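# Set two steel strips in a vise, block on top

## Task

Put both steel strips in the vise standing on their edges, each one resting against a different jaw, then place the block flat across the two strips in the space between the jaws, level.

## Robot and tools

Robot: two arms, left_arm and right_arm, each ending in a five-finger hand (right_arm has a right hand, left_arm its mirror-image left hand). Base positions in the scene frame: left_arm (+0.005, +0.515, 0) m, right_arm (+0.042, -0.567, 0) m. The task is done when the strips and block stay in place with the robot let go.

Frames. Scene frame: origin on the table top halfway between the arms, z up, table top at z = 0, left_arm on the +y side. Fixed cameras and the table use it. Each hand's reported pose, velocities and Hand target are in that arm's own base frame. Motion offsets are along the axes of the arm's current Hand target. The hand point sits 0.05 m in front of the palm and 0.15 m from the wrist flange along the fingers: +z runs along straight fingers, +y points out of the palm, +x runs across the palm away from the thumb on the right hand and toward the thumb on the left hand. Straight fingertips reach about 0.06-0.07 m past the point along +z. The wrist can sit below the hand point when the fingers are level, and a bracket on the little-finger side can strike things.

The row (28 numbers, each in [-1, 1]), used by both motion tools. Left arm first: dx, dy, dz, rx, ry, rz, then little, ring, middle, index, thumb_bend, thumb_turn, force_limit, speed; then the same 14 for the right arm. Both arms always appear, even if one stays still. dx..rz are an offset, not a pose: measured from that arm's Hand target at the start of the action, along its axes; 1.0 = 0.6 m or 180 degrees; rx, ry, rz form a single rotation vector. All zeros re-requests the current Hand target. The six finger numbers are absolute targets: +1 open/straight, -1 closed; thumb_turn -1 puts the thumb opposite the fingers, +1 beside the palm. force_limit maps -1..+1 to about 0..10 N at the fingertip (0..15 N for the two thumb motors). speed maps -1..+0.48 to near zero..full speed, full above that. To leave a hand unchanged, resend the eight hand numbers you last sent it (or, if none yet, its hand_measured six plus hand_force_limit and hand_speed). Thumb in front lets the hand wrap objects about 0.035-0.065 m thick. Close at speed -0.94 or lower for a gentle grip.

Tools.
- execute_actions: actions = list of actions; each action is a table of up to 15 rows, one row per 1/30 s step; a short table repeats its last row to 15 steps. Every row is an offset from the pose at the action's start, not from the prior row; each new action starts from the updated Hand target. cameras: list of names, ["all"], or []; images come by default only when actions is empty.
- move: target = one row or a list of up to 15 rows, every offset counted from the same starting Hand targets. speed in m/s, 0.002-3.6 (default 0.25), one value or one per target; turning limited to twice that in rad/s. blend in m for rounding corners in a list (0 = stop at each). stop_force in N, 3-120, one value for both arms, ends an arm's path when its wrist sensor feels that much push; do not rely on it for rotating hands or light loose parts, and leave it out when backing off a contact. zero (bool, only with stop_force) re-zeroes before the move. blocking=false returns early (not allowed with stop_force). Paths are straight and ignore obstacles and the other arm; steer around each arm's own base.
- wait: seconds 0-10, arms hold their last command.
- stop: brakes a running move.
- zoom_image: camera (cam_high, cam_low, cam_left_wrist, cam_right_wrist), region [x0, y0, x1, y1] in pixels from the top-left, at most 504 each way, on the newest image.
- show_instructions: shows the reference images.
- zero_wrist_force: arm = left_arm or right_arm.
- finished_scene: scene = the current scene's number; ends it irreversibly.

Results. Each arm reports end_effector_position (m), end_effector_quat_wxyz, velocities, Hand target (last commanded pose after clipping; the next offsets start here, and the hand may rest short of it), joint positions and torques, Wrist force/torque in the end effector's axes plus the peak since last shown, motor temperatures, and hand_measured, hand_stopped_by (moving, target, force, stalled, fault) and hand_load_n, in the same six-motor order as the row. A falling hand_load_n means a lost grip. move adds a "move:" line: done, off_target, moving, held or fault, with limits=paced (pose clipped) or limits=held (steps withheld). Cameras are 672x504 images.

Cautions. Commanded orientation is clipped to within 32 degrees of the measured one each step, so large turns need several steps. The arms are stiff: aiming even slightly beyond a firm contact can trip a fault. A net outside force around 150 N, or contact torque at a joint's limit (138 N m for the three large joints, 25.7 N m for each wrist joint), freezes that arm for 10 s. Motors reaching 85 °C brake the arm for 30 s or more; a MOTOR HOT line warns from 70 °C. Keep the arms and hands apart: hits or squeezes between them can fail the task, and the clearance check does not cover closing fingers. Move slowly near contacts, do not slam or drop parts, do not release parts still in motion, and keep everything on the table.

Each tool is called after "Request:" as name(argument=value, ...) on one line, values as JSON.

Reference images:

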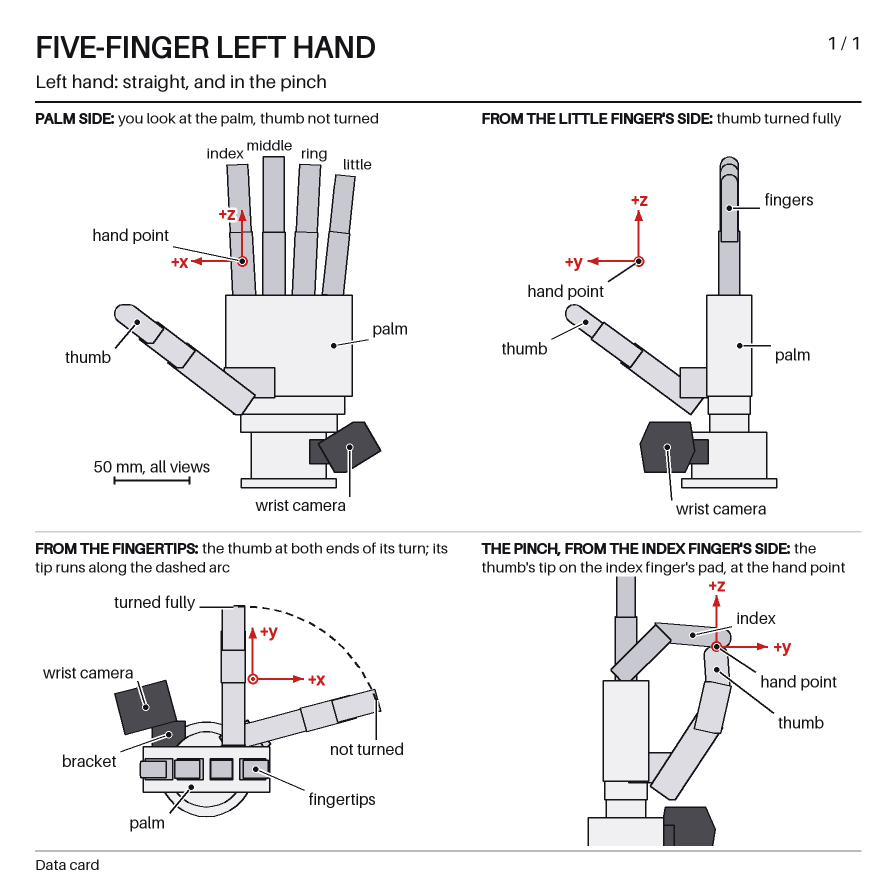

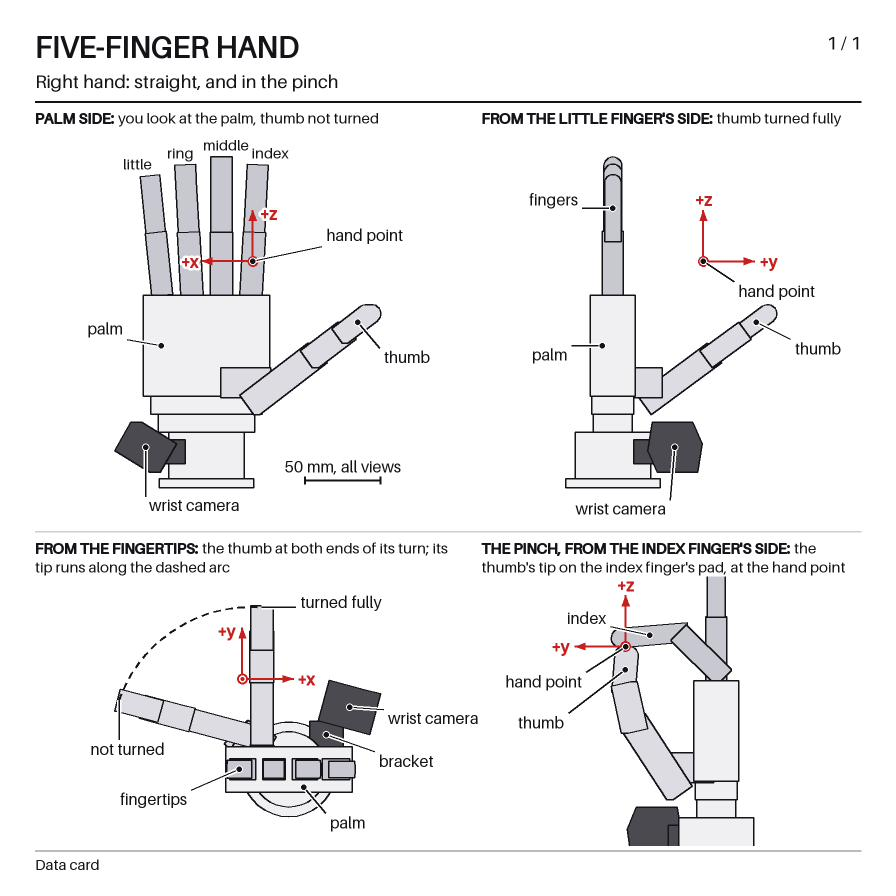

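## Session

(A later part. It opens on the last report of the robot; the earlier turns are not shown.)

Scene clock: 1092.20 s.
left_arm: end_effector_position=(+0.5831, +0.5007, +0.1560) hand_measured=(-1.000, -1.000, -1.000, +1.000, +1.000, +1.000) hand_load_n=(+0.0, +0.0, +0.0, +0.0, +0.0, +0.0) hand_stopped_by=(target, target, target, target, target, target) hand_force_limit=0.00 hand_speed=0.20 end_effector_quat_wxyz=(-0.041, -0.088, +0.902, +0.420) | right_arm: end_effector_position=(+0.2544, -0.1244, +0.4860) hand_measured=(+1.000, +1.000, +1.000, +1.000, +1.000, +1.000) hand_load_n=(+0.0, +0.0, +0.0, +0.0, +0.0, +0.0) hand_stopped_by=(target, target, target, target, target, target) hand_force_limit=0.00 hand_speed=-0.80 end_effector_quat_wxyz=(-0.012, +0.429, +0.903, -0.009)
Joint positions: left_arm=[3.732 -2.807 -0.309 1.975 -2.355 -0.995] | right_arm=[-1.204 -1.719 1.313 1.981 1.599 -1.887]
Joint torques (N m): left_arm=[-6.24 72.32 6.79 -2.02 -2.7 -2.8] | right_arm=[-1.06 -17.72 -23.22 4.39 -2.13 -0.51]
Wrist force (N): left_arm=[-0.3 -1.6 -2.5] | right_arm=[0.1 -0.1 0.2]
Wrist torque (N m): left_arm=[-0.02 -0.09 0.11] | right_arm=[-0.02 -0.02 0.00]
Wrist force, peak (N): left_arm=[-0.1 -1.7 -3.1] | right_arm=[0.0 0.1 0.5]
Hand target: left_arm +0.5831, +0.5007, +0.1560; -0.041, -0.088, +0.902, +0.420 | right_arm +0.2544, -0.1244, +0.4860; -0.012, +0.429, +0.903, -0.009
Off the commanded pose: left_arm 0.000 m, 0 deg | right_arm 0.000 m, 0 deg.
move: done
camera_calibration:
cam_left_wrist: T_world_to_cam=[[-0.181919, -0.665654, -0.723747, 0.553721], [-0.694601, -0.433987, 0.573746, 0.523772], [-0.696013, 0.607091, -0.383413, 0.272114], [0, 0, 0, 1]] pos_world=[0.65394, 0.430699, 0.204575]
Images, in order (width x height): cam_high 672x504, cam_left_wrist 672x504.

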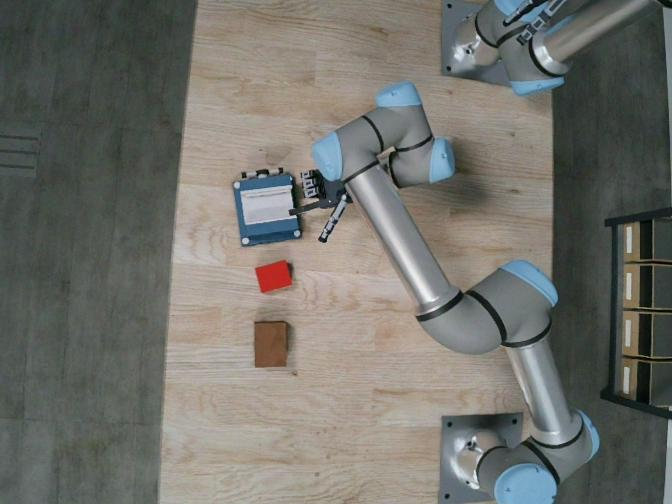

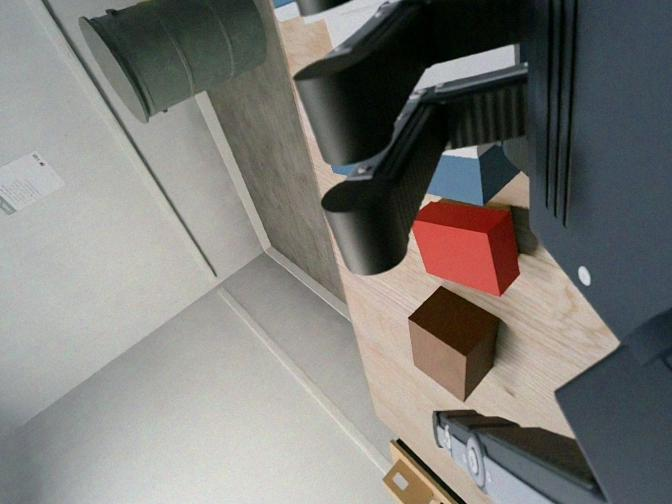

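Request:
move(target=[0,-0.0643,-0.0766,0,0,0,-1,-1,-1,1,1,1,0,0.2,0,0,0,0,0,0,1,1,1,1,1,1,0,-0.8], speed=0.15, cameras=["cam_high", "cam_low"])

Request:
zoom_image(camera="cam_high", region=[230, 165, 310, 225])

Request:
zoom_image(camera="cam_high", region=[270, 190, 310, 220])

Scene clock: 1099.27 s.
left_arm: end_effector_position=(+0.5947, +0.4419, +0.1560) hand_measured=(-1.000, -1.000, -1.000, +1.000, +1.000, +1.000) hand_load_n=(+0.0, +0.0, +0.0, +0.0, +0.0, -0.5) hand_stopped_by=(target, target, target, target, target, target) hand_force_limit=0.00 hand_speed=0.20 end_effector_quat_wxyz=(-0.041, -0.088, +0.902, +0.420) | right_arm: end_effector_position=(+0.2544, -0.1244, +0.4860) hand_measured=(+1.000, +1.000, +1.000, +1.000, +1.000, +1.000) hand_load_n=(+0.5, +0.0, +0.0, +0.0, +0.5, +0.0) hand_stopped_by=(target, target, target, target, target, target) hand_force_limit=0.00 hand_speed=-0.80 end_effector_quat_wxyz=(-0.012, +0.429, +0.903, -0.009)
Joint positions: left_arm=[3.652 -2.759 -0.422 1.964 -2.386 -1.101] | right_arm=[-1.204 -1.719 1.313 1.981 1.599 -1.887]
Joint torques (N m): left_arm=[-3.38 58.11 29.92 -0.42 1.54 -0.31] | right_arm=[0.38 -17.66 -25.3 4.42 -2.07 -0.51]
Wrist force (N): left_arm=[-0.3 -1.3 -2.6] | right_arm=[0.0 0.0 0.1]
Wrist torque (N m): left_arm=[0.00 -0.08 0.07] | right_arm=[-0.01 -0.01 0.01]
Wrist force, peak (N): left_arm=[-0.3 -2.8 -3.3] | right_arm=[-0.2 0.1 0.5]
Hand target: left_arm +0.5947, +0.4419, +0.1560; -0.041, -0.088, +0.902, +0.420 | right_arm +0.2544, -0.1244, +0.4860; -0.012, +0.429, +0.903, -0.009
Off the commanded pose: left_arm 0.000 m, 0 deg | right_arm 0.000 m, 0 deg.
move: done
Images, in order (width x height): cam_high 672x504, cam_low 672x504.

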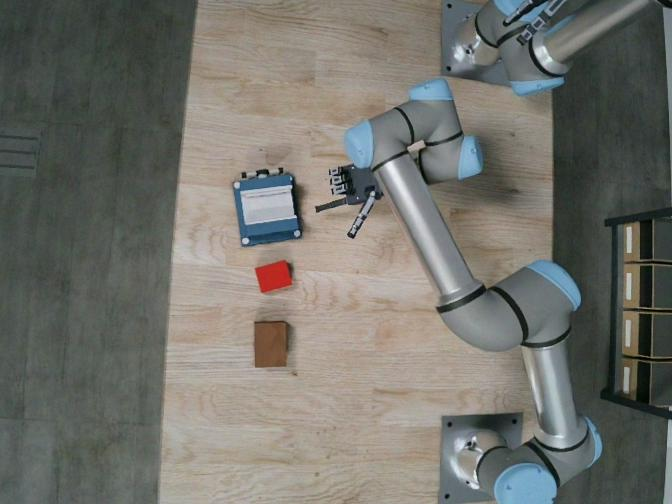

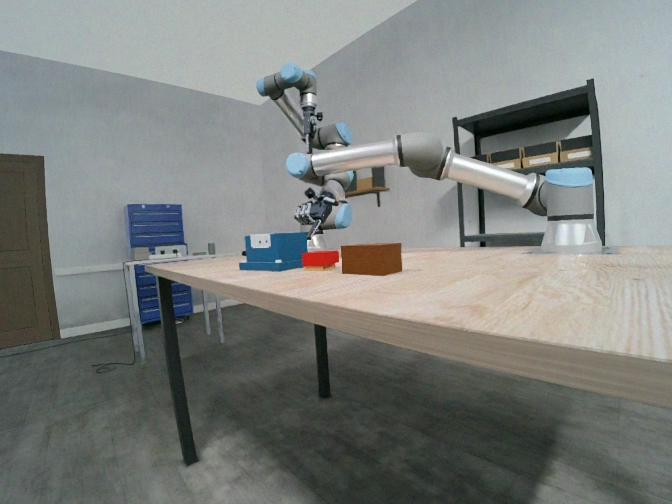

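Scaled by 6.300 from the camera's 672x504 image, which has a finer 960x720 frame.

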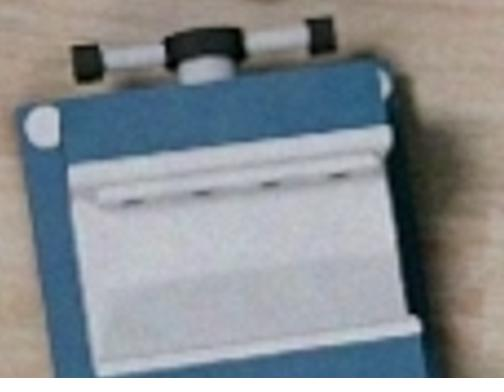

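Scaled by 12.600 from the camera's 672x504 image, which has a finer 960x720 frame.

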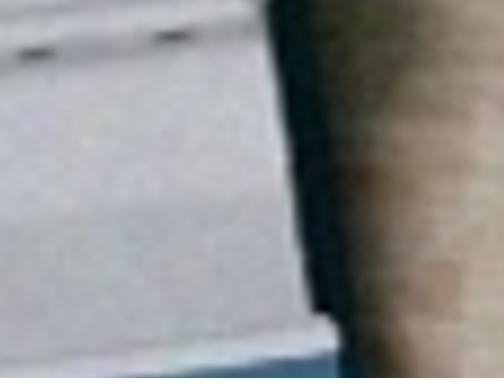

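Request:
execute_actions(actions=[], cameras=["cam_right_wrist"])

Request:
zoom_image(camera="cam_right_wrist", region=[430, 120, 570, 225])

Scene clock: 1107.77 s.
left_arm: end_effector_position=(+0.5947, +0.4419, +0.1560) hand_measured=(-1.000, -1.000, -1.000, +1.000, +1.000, +1.000) hand_load_n=(+0.0, +0.0, +0.0, +0.0, +0.0, +0.0) hand_stopped_by=(target, target, target, target, target, target) hand_force_limit=0.00 hand_speed=0.20 end_effector_quat_wxyz=(-0.041, -0.088, +0.902, +0.420) | right_arm: end_effector_position=(+0.2544, -0.1244, +0.4860) hand_measured=(+1.000, +1.000, +1.000, +1.000, +1.000, +1.000) hand_load_n=(+0.0, +0.0, +0.0, +0.0, +0.0, +0.0) hand_stopped_by=(target, target, target, target, target, target) hand_force_limit=0.00 hand_speed=-0.80 end_effector_quat_wxyz=(-0.012, +0.429, +0.903, -0.009)
Joint positions: left_arm=[3.652 -2.759 -0.422 1.964 -2.386 -1.102] | right_arm=[-1.204 -1.719 1.313 1.981 1.599 -1.887]
Joint velocities: within noise
Joint torques (N m): left_arm=[-6.46 57.5 30.02 -3.27 1.32 -2.86] | right_arm=[-0.55 -18.83 -23.96 4.77 -2.19 -0.65]
Motor temperatures (°C): left_arm=[35 37 38 44 40 39] | right_arm=[33 37 35 37 39 44]
Wrist force (N): left_arm=[0.2 -1.7 -2.3] | right_arm=[0.0 -0.1 0.3]
Wrist torque (N m): left_arm=[-0.08 -0.15 0.13] | right_arm=[-0.03 -0.02 0.00]
Wrist force, peak (N): left_arm=[0.0 -1.6 -2.7] | right_arm=[-0.1 0.0 0.5]
Hand target: left_arm +0.5947, +0.4419, +0.1560; -0.041, -0.088, +0.902, +0.420 | right_arm +0.2544, -0.1244, +0.4860; -0.012, +0.429, +0.903, -0.009
Off the commanded pose: left_arm 0.000 m, 0 deg | right_arm 0.000 m, 0 deg.
camera_calibration:
cam_right_wrist: T_world_to_cam=[[0.567363, 0.823419, -0.00896577, -0.039685], [0.665593, -0.452151, 0.593756, -0.532493], [0.484856, -0.342842, -0.804596, 0.334913], [0, 0, 0, 1]] pos_world=[0.214555, -0.0932671, 0.585285]
Images, in order (width x height): cam_right_wrist 672x504.

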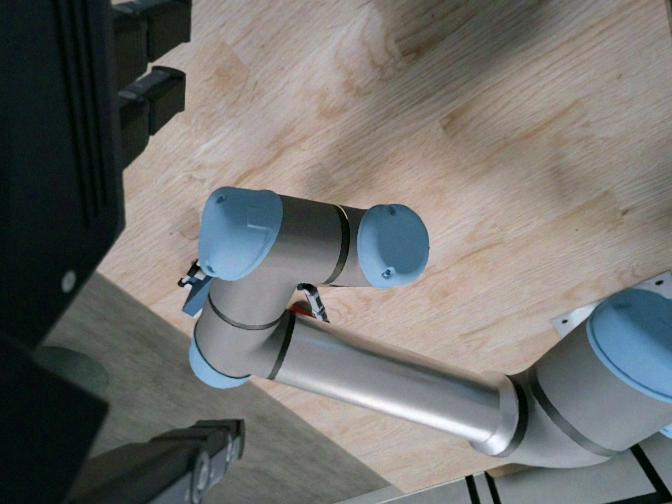

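Scaled by 3.600 from the camera's 672x504 image, which has a finer 960x720 frame.

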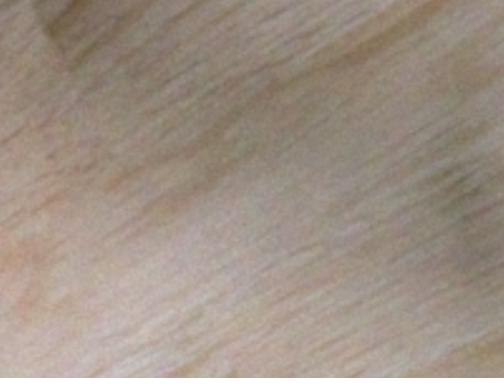

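Request:
move(target=[[0.2437,0.0887,-0.0602,0,0,0,-1,-1,-1,1,1,1,0,0.2,0,0,0,0,0,0,1,1,1,1,1,1,0,-0.8],[0.3092,0.1518,0.0148,0.4133,-0.0071,-0.5884,-1,-1,-1,1,1,1,0,0.2,0,0,0,0,0,0,1,1,1,1,1,1,0,-0.8]], speed=0.25, blend=[0.02,0], cameras=["cam_high", "cam_left_wrist"])

Scene clock: 1181.73 s.
left_arm: end_effector_position=(+0.4000, +0.4701, +0.2200) hand_measured=(-1.000, -1.000, -1.000, +1.000, +1.000, +1.000) hand_load_n=(+0.0, +0.0, +0.0, +0.0, +0.0, +0.0) hand_stopped_by=(target, target, target, target, target, target) hand_force_limit=0.00 hand_speed=0.20 end_effector_quat_wxyz=(-0.347, +0.723, -0.539, +0.258) | right_arm: end_effector_position=(+0.2544, -0.1244, +0.4860) hand_measured=(+1.000, +1.000, +1.000, +1.000, +1.000, +1.000) hand_load_n=(+0.0, +0.0, +0.0, +0.0, +0.0, +0.0) hand_stopped_by=(target, target, target, target, target, target) hand_force_limit=0.00 hand_speed=-0.80 end_effector_quat_wxyz=(-0.012, +0.429, +0.903, -0.009)
Joint positions: left_arm=[4.488 -2.046 -1.261 2.287 -0.825 -2.305] | right_arm=[-1.204 -1.719 1.313 1.981 1.599 -1.887]
Joint torques (N m): left_arm=[2.83 35.86 27.5 -2.38 2.5 -2.11] | right_arm=[-0.6 -17.6 -24.6 4.55 -1.88 -0.6]
Wrist force (N): left_arm=[-0.5 1.7 -0.7] | right_arm=[-0.1 0.0 0.1]
Wrist torque (N m): left_arm=[0.19 0.04 -0.18] | right_arm=[0.00 0.01 0.00]
Wrist force, peak (N): left_arm=[-1.3 -2.7 -2.4] | right_arm=[0.1 0.0 0.5]
Hand target: left_arm +0.4001, +0.4701, +0.2200; -0.347, +0.723, -0.539, +0.258 | right_arm +0.2544, -0.1244, +0.4860; -0.012, +0.429, +0.903, -0.009
Off the commanded pose: left_arm 0.000 m, 0 deg | right_arm 0.000 m, 0 deg.
move: done
camera_calibration:
cam_left_wrist: T_world_to_cam=[[0.653151, -0.126822, 0.746532, -0.364511], [-0.37468, -0.910857, 0.173074, 0.530933], [0.658035, -0.392753, -0.642445, 0.173169], [0, 0, 0, 1]] pos_world=[0.323059, 0.505388, 0.29148]
Images, in order (width x height): cam_high 672x504, cam_left_wrist 672x504.

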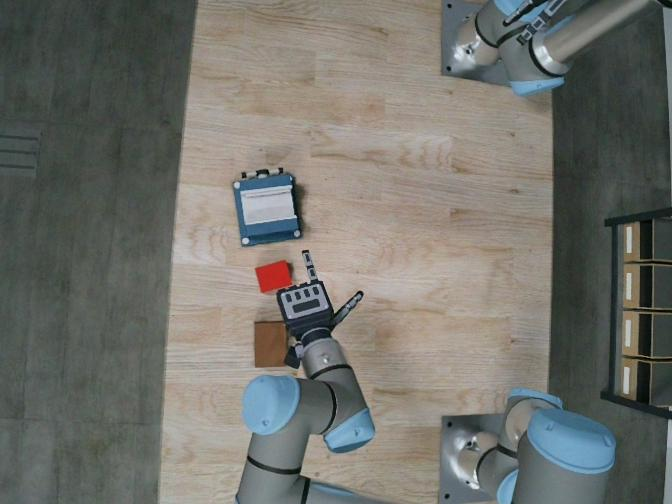

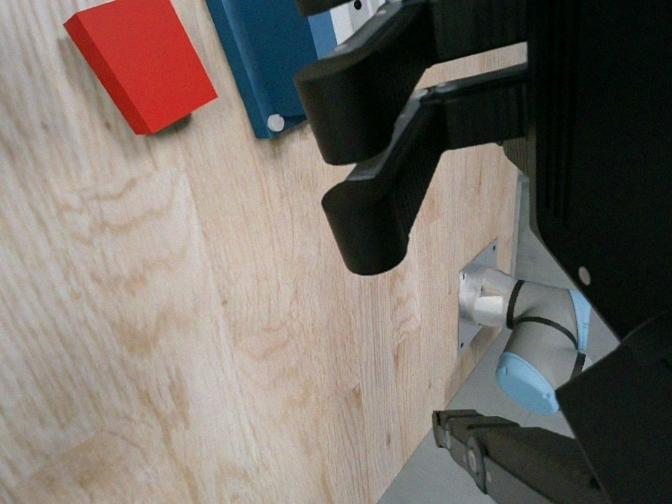

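Request:
execute_actions(actions=[], cameras=["cam_right_wrist", "cam_high"])

Request:
zoom_image(camera="cam_high", region=[235, 250, 315, 310])

Scene clock: 1186.60 s.
left_arm: end_effector_position=(+0.4001, +0.4701, +0.2200) hand_measured=(-1.000, -1.000, -1.000, +1.000, +1.000, +1.000) hand_load_n=(+0.0, +0.0, +0.0, +0.0, +0.0, +0.0) hand_stopped_by=(target, target, target, target, target, target) hand_force_limit=0.00 hand_speed=0.20 end_effector_quat_wxyz=(-0.347, +0.723, -0.539, +0.258) | right_arm: end_effector_position=(+0.2544, -0.1244, +0.4860) hand_measured=(+1.000, +1.000, +1.000, +1.000, +1.000, +1.000) hand_load_n=(+0.0, +0.0, -0.5, -0.5, +0.0, +0.0) hand_stopped_by=(target, target, target, target, target, target) hand_force_limit=0.00 hand_speed=-0.80 end_effector_quat_wxyz=(-0.012, +0.429, +0.903, -0.009)
Joint positions: left_arm=[4.488 -2.046 -1.261 2.287 -0.824 -2.305] | right_arm=[-1.204 -1.719 1.313 1.981 1.599 -1.887]
Joint velocities: within noise
Joint torques (N m): left_arm=[4.68 35.25 29.51 0.03 3.48 -2.7] | right_arm=[0.55 -17.7 -22.73 4.62 -2.13 -0.4]
Motor temperatures (°C): left_arm=[35 37 38 44 40 39] | right_arm=[32 37 35 37 39 44]
Wrist force (N): left_arm=[-0.4 1.7 -0.5] | right_arm=[0.0 -0.1 0.5]
Wrist torque (N m): left_arm=[0.17 0.03 -0.14] | right_arm=[-0.05 -0.02 0.00]
Wrist force, peak (N): left_arm=[-0.6 1.9 -0.5] | right_arm=[0.0 -0.1 0.5]
Hand target: left_arm +0.4001, +0.4701, +0.2200; -0.347, +0.723, -0.539, +0.258 | right_arm +0.2544, -0.1244, +0.4860; -0.012, +0.429, +0.903, -0.009
Off the commanded pose: left_arm 0.000 m, 0 deg | right_arm 0.000 m, 0 deg.
camera_calibration:
cam_right_wrist: T_world_to_cam=[[0.567363, 0.823419, -0.00896577, -0.039685], [0.665593, -0.452151, 0.593756, -0.532493], [0.484856, -0.342842, -0.804596, 0.334913], [0, 0, 0, 1]] pos_world=[0.214555, -0.0932671, 0.585285]
Images, in order (width x height): cam_high 672x504, cam_right_wrist 672x504.

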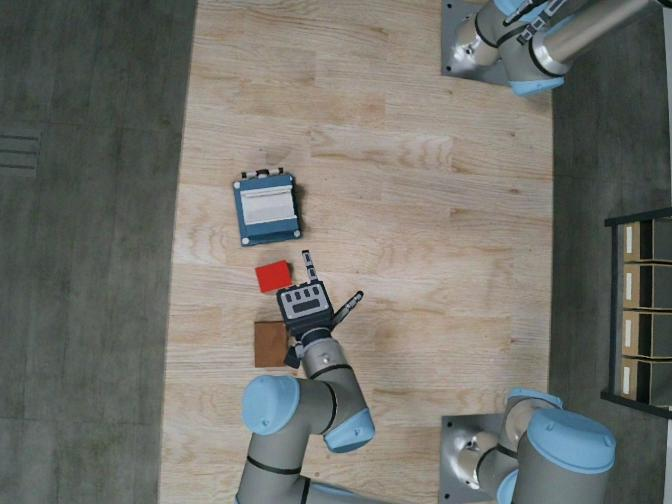

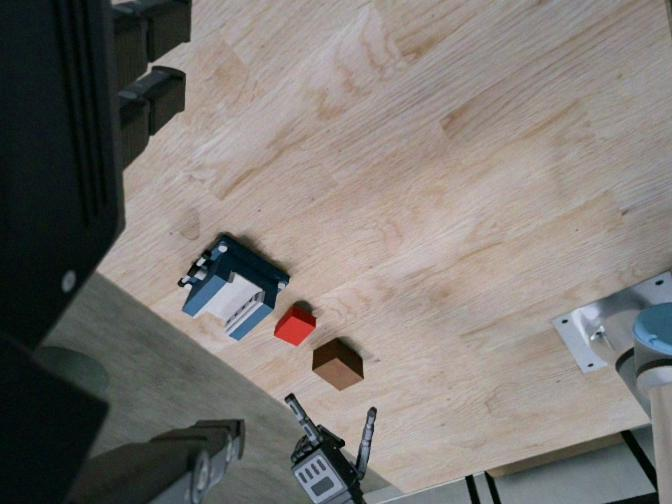

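Scaled by 6.300 from the camera's 672x504 image, which has a finer 960x720 frame.

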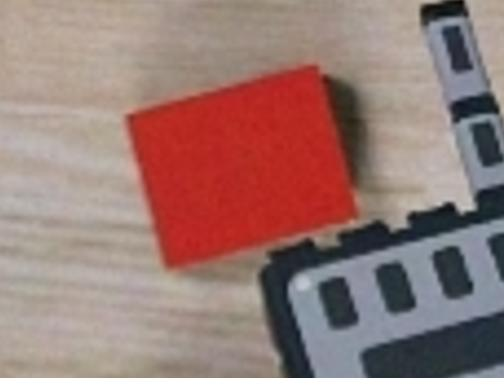

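Request:
zoom_image(camera="cam_right_wrist", region=[180, 225, 300, 345])

Request:
zoom_image(camera="cam_right_wrist", region=[205, 265, 275, 340])

Scaled by 4.200 from the camera's 672x504 image, which has a finer 960x720 frame.

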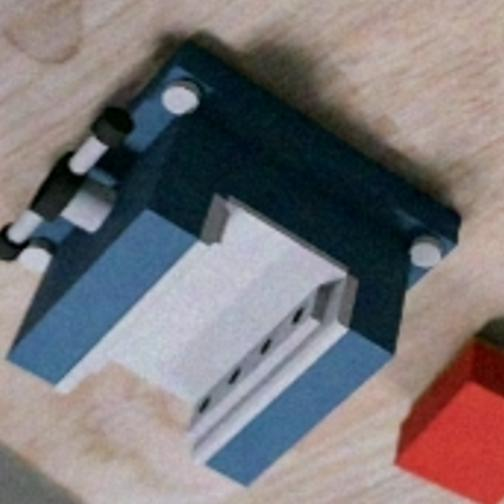

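Scaled by 6.720 from the camera's 672x504 image, which has a finer 960x720 frame.

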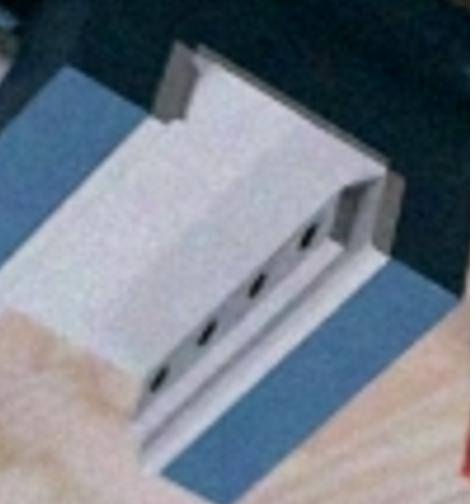

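Request:
zoom_image(camera="cam_right_wrist", region=[222, 275, 270, 335])

Request:
zoom_image(camera="cam_right_wrist", region=[244, 282, 272, 314])

Scaled by 8.400 from the camera's 672x504 image, which has a finer 960x720 frame.

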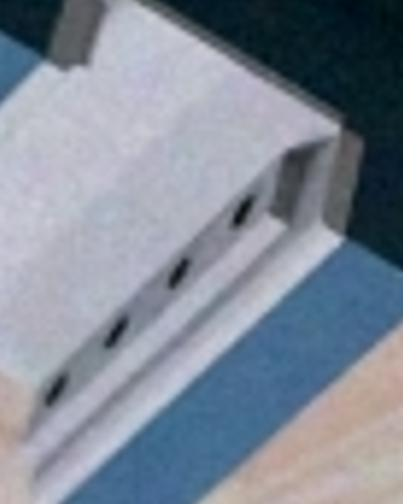

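Scaled by 15.750 from the camera's 672x504 image, which has a finer 960x720 frame.

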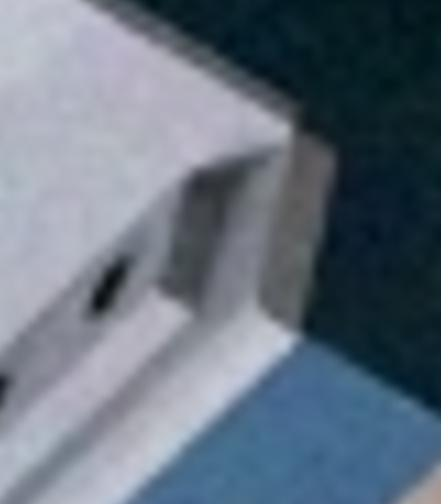

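Request:
move(target=[-0.0692,0.0042,0.1545,0,0,0,-1,-1,0.2,0.2,1,-1,0,0.2,0,0,0,0,0,0,1,1,1,1,1,1,0,-0.8], speed=0.2, cameras=["cam_high", "cam_left_wrist", "cam_right_wrist", "cam_low"])

Request:
zoom_image(camera="cam_high", region=[235, 240, 335, 315])

Scene clock: 1218.97 s.
left_arm: end_effector_position=(+0.4559, +0.5301, +0.1601) hand_measured=(-1.000, -1.000, +0.200, +0.200, +1.000, -1.000) hand_load_n=(+0.0, +0.0, +0.0, +0.0, +0.0, +0.0) hand_stopped_by=(target, target, target, target, target, target) hand_force_limit=0.00 hand_speed=0.20 end_effector_quat_wxyz=(-0.347, +0.723, -0.539, +0.258) | right_arm: end_effector_position=(+0.2544, -0.1244, +0.4860) hand_measured=(+1.000, +1.000, +1.000, +1.000, +1.000, +1.000) hand_load_n=(+0.0, +0.0, +0.0, +0.0, +0.0, +0.0) hand_stopped_by=(target, target, target, target, target, target) hand_force_limit=0.00 hand_speed=-0.80 end_effector_quat_wxyz=(-0.012, +0.429, +0.903, -0.009)
Joint positions: left_arm=[4.416 -2.272 -1.042 2.347 -0.864 -2.385] | right_arm=[-1.204 -1.719 1.313 1.981 1.599 -1.887]
Joint torques (N m): left_arm=[-0.17 44.77 30.63 1.1 3.55 0.44] | right_arm=[-1.6 -17.93 -24.57 4.61 -2.02 -0.54]
Wrist force (N): left_arm=[-0.5 1.4 -0.6] | right_arm=[0.1 0.0 0.5]
Wrist torque (N m): left_arm=[0.13 0.05 -0.16] | right_arm=[-0.02 -0.03 0.01]
Wrist force, peak (N): left_arm=[0.0 1.3 -2.8] | right_arm=[0.2 0.0 0.5]
Hand target: left_arm +0.4560, +0.5302, +0.1601; -0.347, +0.723, -0.539, +0.258 | right_arm +0.2544, -0.1244, +0.4860; -0.012, +0.429, +0.903, -0.009
Off the commanded pose: left_arm 0.000 m, 0 deg | right_arm 0.000 m, 0 deg.
move: done
camera_calibration:
cam_left_wrist: T_world_to_cam=[[0.653057, -0.126597, 0.746652, -0.348737], [-0.37464, -0.910842, 0.173242, 0.616887], [0.65815, -0.392862, -0.64226, 0.121547], [0, 0, 0, 1]] pos_world=[0.378859, 0.565488, 0.23158]
cam_right_wrist: T_world_to_cam=[[0.567363, 0.823419, -0.00896577, -0.039685], [0.665593, -0.452151, 0.593756, -0.532493], [0.484856, -0.342842, -0.804596, 0.334913], [0, 0, 0, 1]] pos_world=[0.214555, -0.0932671, 0.585285]

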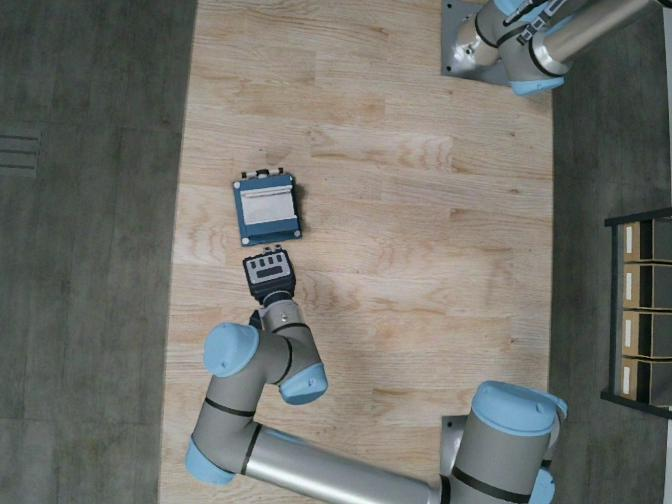

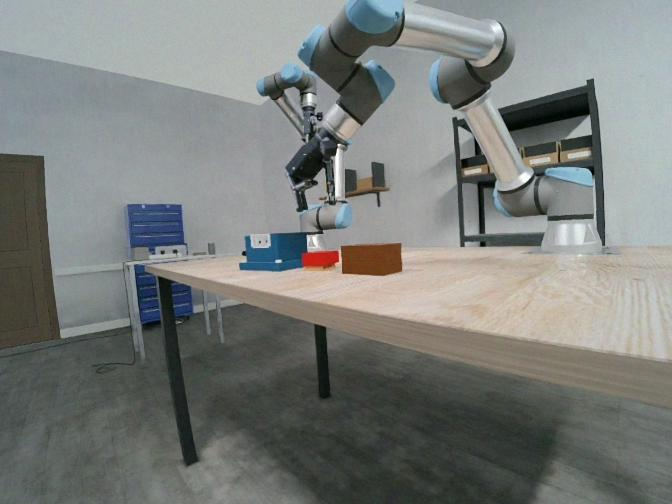

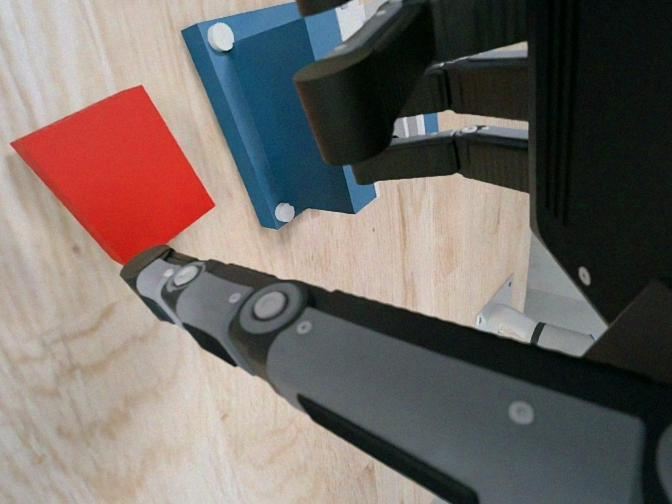

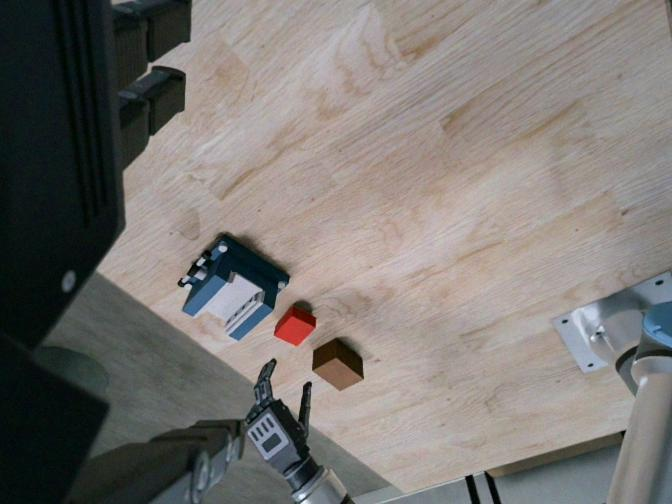

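Scaled by 5.040 from the camera's 672x504 image, which has a finer 960x720 frame.

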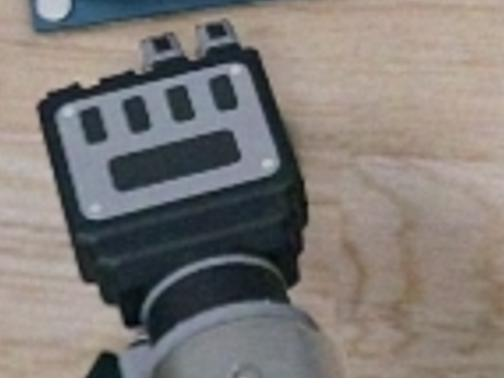

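Request:
move(target=[0,0.1040,0.0833,0,0,0,-1,-1,0.2,0.2,1,-1,0,0.2,0,0,0,0,0,0,1,1,1,1,1,1,0,-0.8], speed=0.12, stop_force=5, cameras=["cam_left_wrist", "cam_right_wrist"])

Request:
zoom_image(camera="cam_right_wrist", region=[230, 290, 350, 410])

Scene clock: 1242.87 s.
left_arm: end_effector_position=(+0.4559, +0.5303, +0.0802) hand_measured=(-1.000, -1.000, +0.200, +0.200, +1.000, -1.000) hand_load_n=(+0.0, +0.0, +0.0, +0.0, +0.0, +0.0) hand_stopped_by=(target, target, target, target, target, target) hand_force_limit=0.00 hand_speed=0.20 end_effector_quat_wxyz=(-0.347, +0.723, -0.539, +0.258) | right_arm: end_effector_position=(+0.2544, -0.1244, +0.4860) hand_measured=(+1.000, +1.000, +1.000, +1.000, +1.000, +1.000) hand_load_n=(+0.0, +0.0, +0.0, +0.0, +0.0, +0.0) hand_stopped_by=(target, target, target, target, target, target) hand_force_limit=0.00 hand_speed=-0.80 end_effector_quat_wxyz=(-0.012, +0.429, +0.903, -0.009)
Joint positions: left_arm=[4.417 -2.325 -1.159 2.518 -0.863 -2.385] | right_arm=[-1.204 -1.719 1.313 1.981 1.599 -1.887]
Joint torques (N m): left_arm=[1.91 50.47 29.32 0.31 2.51 -2.84] | right_arm=[-0.91 -16.37 -24.26 4.52 -1.92 -0.73]
Wrist force (N): left_arm=[-0.5 1.3 -0.7] | right_arm=[-0.1 0.0 0.3]
Wrist torque (N m): left_arm=[0.15 0.06 -0.13] | right_arm=[-0.02 0.00 -0.01]
Wrist force, peak (N): left_arm=[-0.4 2.6 0.1] | right_arm=[0.0 0.0 0.5]
Hand target: left_arm +0.4559, +0.5303, +0.0802; -0.347, +0.723, -0.539, +0.258 | right_arm +0.2544, -0.1244, +0.4860; -0.012, +0.429, +0.903, -0.009
Off the commanded pose: left_arm 0.000 m, 0 deg | right_arm 0.000 m, 0 deg.
move: done
camera_calibration:
cam_left_wrist: T_world_to_cam=[[0.652995, -0.126644, 0.746699, -0.289024], [-0.374604, -0.910883, 0.173103, 0.630851], [0.658232, -0.392752, -0.642243, 0.0701746], [0, 0, 0, 1]] pos_world=[0.378859, 0.565589, 0.151681]
cam_right_wrist: T_world_to_cam=[[0.567363, 0.823419, -0.00896577, -0.039685], [0.665593, -0.452151, 0.593756, -0.532493], [0.484856, -0.342842, -0.804596, 0.334913], [0, 0, 0, 1]] pos_world=[0.214555, -0.0932671, 0.585285]
Images, in order (width x height): cam_left_wrist 672x504, cam_right_wrist 672x504.

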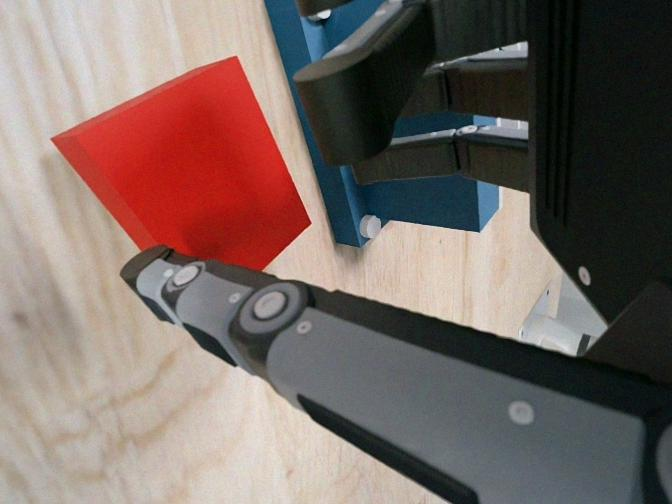

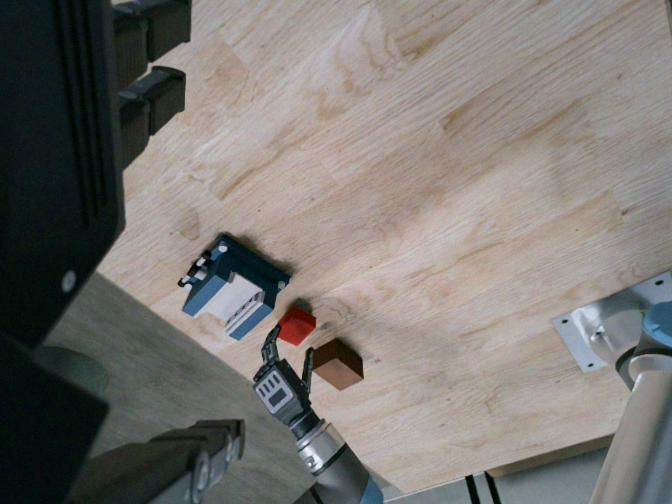

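Scaled by 4.200 from the camera's 672x504 image, which has a finer 960x720 frame.

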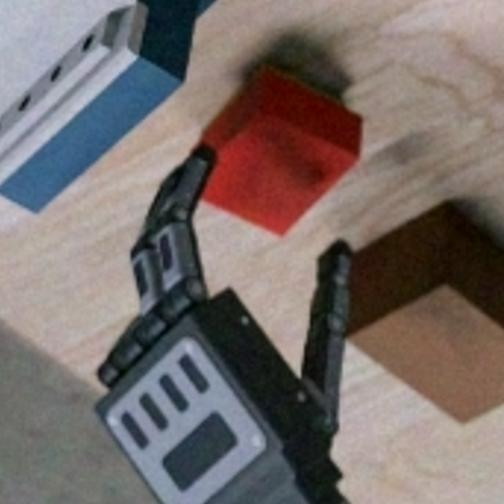

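Request:
zoom_image(camera="cam_left_wrist", region=[40, 40, 340, 290])

Scaled by 1.680 from the camera's 672x504 image, which has a finer 960x720 frame.

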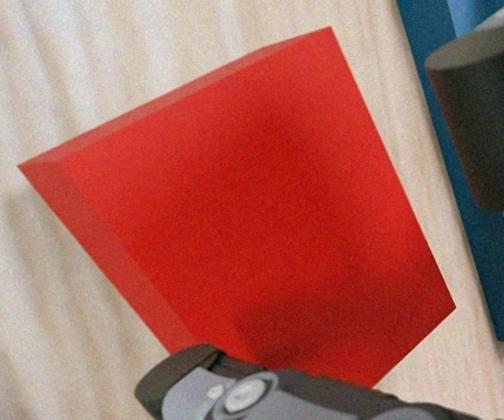

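Request:
move(target=[-0.0033,0.0317,0.0297,0,0,0,-1,-1,0.2,0.2,1,-1,0,0.2,0,0,0,0,0,0,1,1,1,1,1,1,0,-0.8], speed=0.06, stop_force=4, cameras=["cam_left_wrist", "cam_right_wrist"])

Request:
zoom_image(camera="cam_right_wrist", region=[250, 290, 330, 370])

Request:
zoom_image(camera="cam_left_wrist", region=[40, 40, 400, 310])

Scene clock: 1268.73 s.
left_arm: end_effector_position=(+0.4573, +0.5328, +0.0542) hand_measured=(-1.000, -1.000, +0.200, +0.200, +1.000, -1.000) hand_load_n=(+0.0, +0.0, +0.0, +0.0, +0.0, -0.5) hand_stopped_by=(target, target, target, target, target, target) hand_force_limit=0.00 hand_speed=0.20 end_effector_quat_wxyz=(-0.347, +0.723, -0.539, +0.258) | right_arm: end_effector_position=(+0.2544, -0.1244, +0.4860) hand_measured=(+1.000, +1.000, +1.000, +1.000, +1.000, +1.000) hand_load_n=(+0.0, +0.0, +0.0, +0.0, +0.0, +0.0) hand_stopped_by=(target, target, target, target, target, target) hand_force_limit=0.00 hand_speed=-0.80 end_effector_quat_wxyz=(-0.012, +0.429, +0.903, -0.009)
Joint positions: left_arm=[4.416 -2.356 -1.174 2.565 -0.864 -2.386] | right_arm=[-1.204 -1.719 1.313 1.981 1.599 -1.887]
Joint torques (N m): left_arm=[-1.58 60.4 29.2 -4.11 -0.21 -1.7] | right_arm=[-0.14 -17.31 -25.44 4.47 -1.99 -0.66]
Wrist force (N): left_arm=[-0.2 1.0 -0.4] | right_arm=[0.1 -0.1 0.4]
Wrist torque (N m): left_arm=[0.09 0.03 0.01] | right_arm=[-0.03 -0.03 0.01]
Wrist force, peak (N): left_arm=[-0.5 2.0 -0.3] | right_arm=[0.0 0.2 0.5]
Hand target: left_arm +0.4573, +0.5328, +0.0542; -0.347, +0.723, -0.539, +0.258 | right_arm +0.2544, -0.1244, +0.4860; -0.012, +0.429, +0.903, -0.009
Off the commanded pose: left_arm 0.000 m, 0 deg | right_arm 0.000 m, 0 deg.
move: done
camera_calibration:
cam_left_wrist: T_world_to_cam=[[0.652995, -0.126644, 0.746699, -0.270208], [-0.374604, -0.910883, 0.173103, 0.638153], [0.658232, -0.392752, -0.642243, 0.0535366], [0, 0, 0, 1]] pos_world=[0.380259, 0.568089, 0.125681]
cam_right_wrist: T_world_to_cam=[[0.567363, 0.823419, -0.00896577, -0.039685], [0.665593, -0.452151, 0.593756, -0.532493], [0.484856, -0.342842, -0.804596, 0.334913], [0, 0, 0, 1]] pos_world=[0.214555, -0.0932671, 0.585285]
Images, in order (width x height): cam_left_wrist 672x504, cam_right_wrist 672x504.

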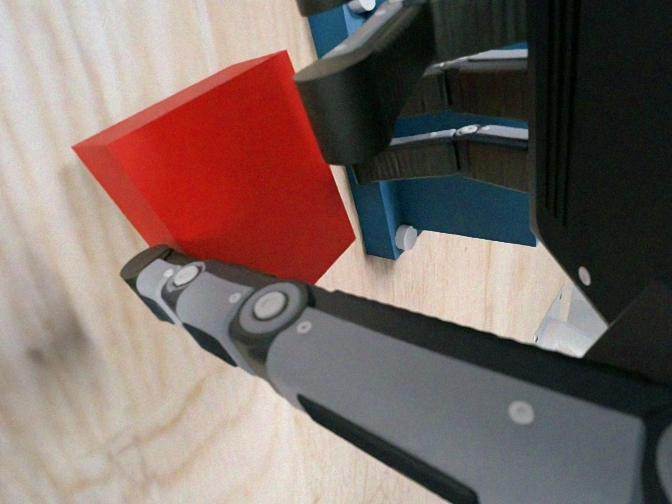

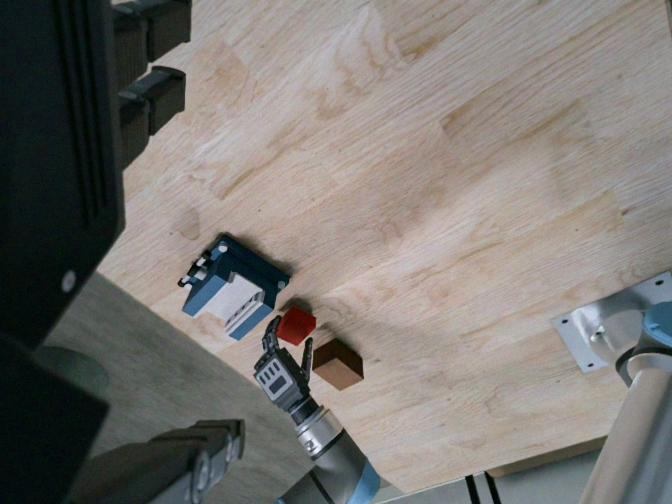

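Scaled by 6.300 from the camera's 672x504 image, which has a finer 960x720 frame.

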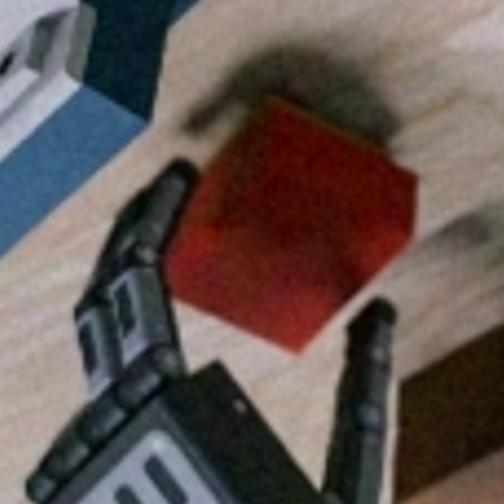

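Scaled by 1.400 from the camera's 672x504 image, which has a finer 960x720 frame.

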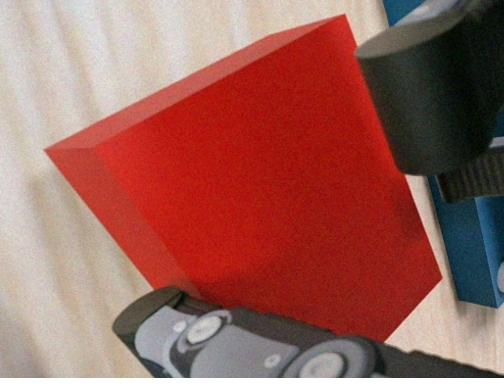

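Request:
move(target=[0,0.0152,0.0122,0,0,0,-1,-1,0.2,0.2,1,-1,0,0.2,0,0,0,0,0,0,1,1,1,1,1,1,0,-0.8], speed=0.03, stop_force=3, cameras=["cam_left_wrist", "cam_right_wrist", "cam_low"])

Request:
zoom_image(camera="cam_right_wrist", region=[250, 290, 330, 370])

Request:
zoom_image(camera="cam_low", region=[230, 210, 430, 310])

Scene clock: 1284.33 s.
left_arm: end_effector_position=(+0.4573, +0.5328, +0.0425) hand_measured=(-1.000, -1.000, +0.200, +0.200, +1.000, -1.000) hand_load_n=(+0.0, +0.0, +0.0, +0.0, +0.0, +0.0) hand_stopped_by=(target, target, target, target, target, target) hand_force_limit=0.00 hand_speed=0.20 end_effector_quat_wxyz=(-0.347, +0.723, -0.539, +0.258) | right_arm: end_effector_position=(+0.2544, -0.1244, +0.4860) hand_measured=(+1.000, +1.000, +1.000, +1.000, +1.000, +1.000) hand_load_n=(+0.0, +0.0, +0.0, +0.0, +0.0, +0.0) hand_stopped_by=(target, target, target, target, target, target) hand_force_limit=0.00 hand_speed=-0.80 end_effector_quat_wxyz=(-0.012, +0.429, +0.903, -0.009)
Joint positions: left_arm=[4.416 -2.368 -1.185 2.587 -0.864 -2.386] | right_arm=[-1.204 -1.719 1.313 1.981 1.599 -1.887]
Joint torques (N m): left_arm=[1.36 60.78 28.85 -4 2.46 -0.74] | right_arm=[-0.76 -18.64 -26.25 4.45 -1.92 -0.78]
Wrist force (N): left_arm=[-0.6 1.4 -0.7] | right_arm=[0.2 0.0 0.4]
Wrist torque (N m): left_arm=[0.17 0.08 -0.03] | right_arm=[-0.01 -0.04 0.01]
Wrist force, peak (N): left_arm=[-0.3 1.9 -0.6] | right_arm=[0.1 -0.1 0.5]
Hand target: left_arm +0.4573, +0.5328, +0.0425; -0.347, +0.723, -0.539, +0.258 | right_arm +0.2544, -0.1244, +0.4860; -0.012, +0.429, +0.903, -0.009
Off the commanded pose: left_arm 0.000 m, 0 deg | right_arm 0.000 m, 0 deg.
move: done
camera_calibration:
cam_left_wrist: T_world_to_cam=[[0.652967, -0.126712, 0.746712, -0.261424], [-0.374653, -0.910873, 0.173048, 0.640198], [0.658232, -0.392752, -0.642243, 0.0460225], [0, 0, 0, 1]] pos_world=[0.380259, 0.568089, 0.113981]
cam_right_wrist: T_world_to_cam=[[0.567363, 0.823419, -0.00896577, -0.039685], [0.665593, -0.452151, 0.593756, -0.532493], [0.484856, -0.342842, -0.804596, 0.334913], [0, 0, 0, 1]] pos_world=[0.214555, -0.0932671, 0.585285]
Images, in order (width x height): cam_low 672x504, cam_left_wrist 672x504, cam_right_wrist 672x504.

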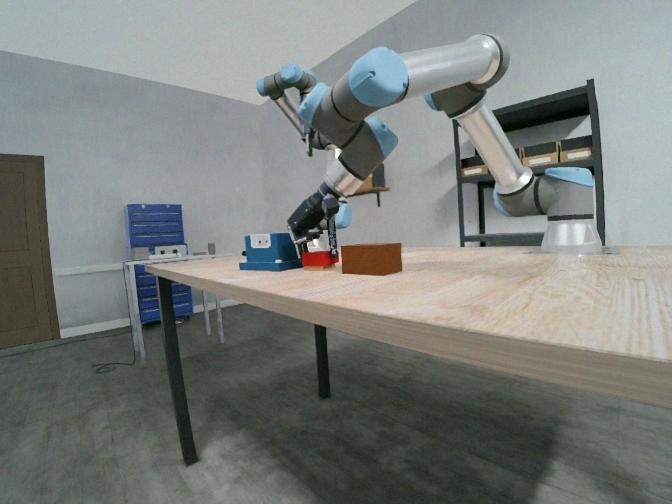

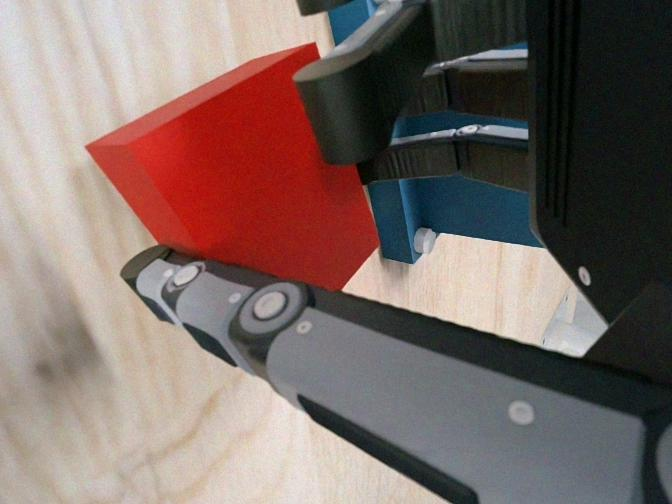

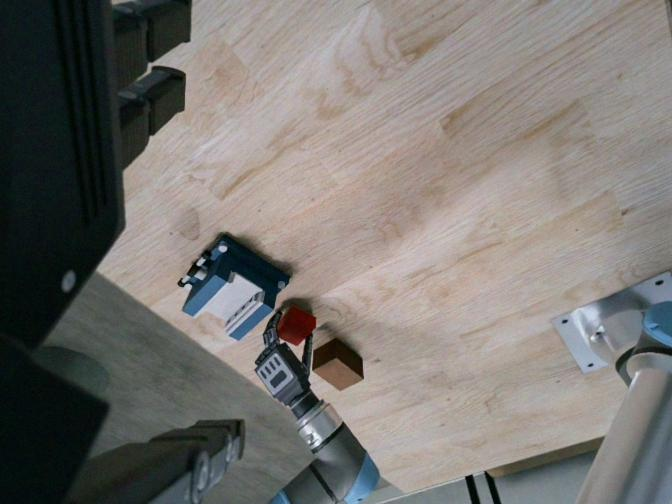

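Scaled by 6.300 from the camera's 672x504 image, which has a finer 960x720 frame.

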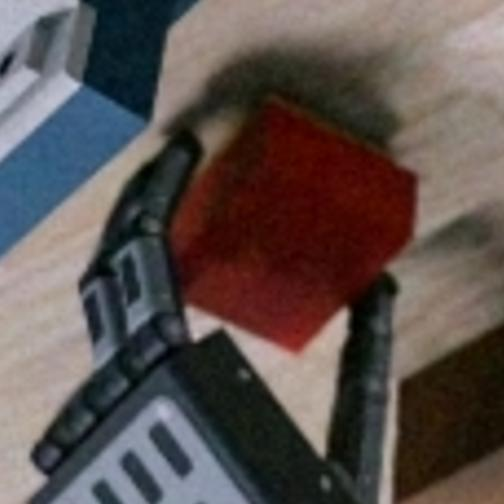

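Scaled by 2.520 from the camera's 672x504 image, which has a finer 960x720 frame.

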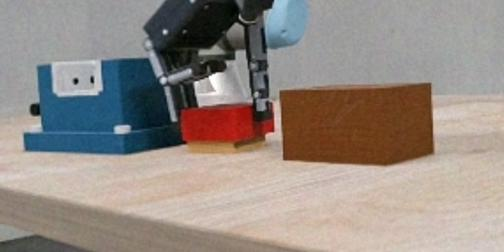

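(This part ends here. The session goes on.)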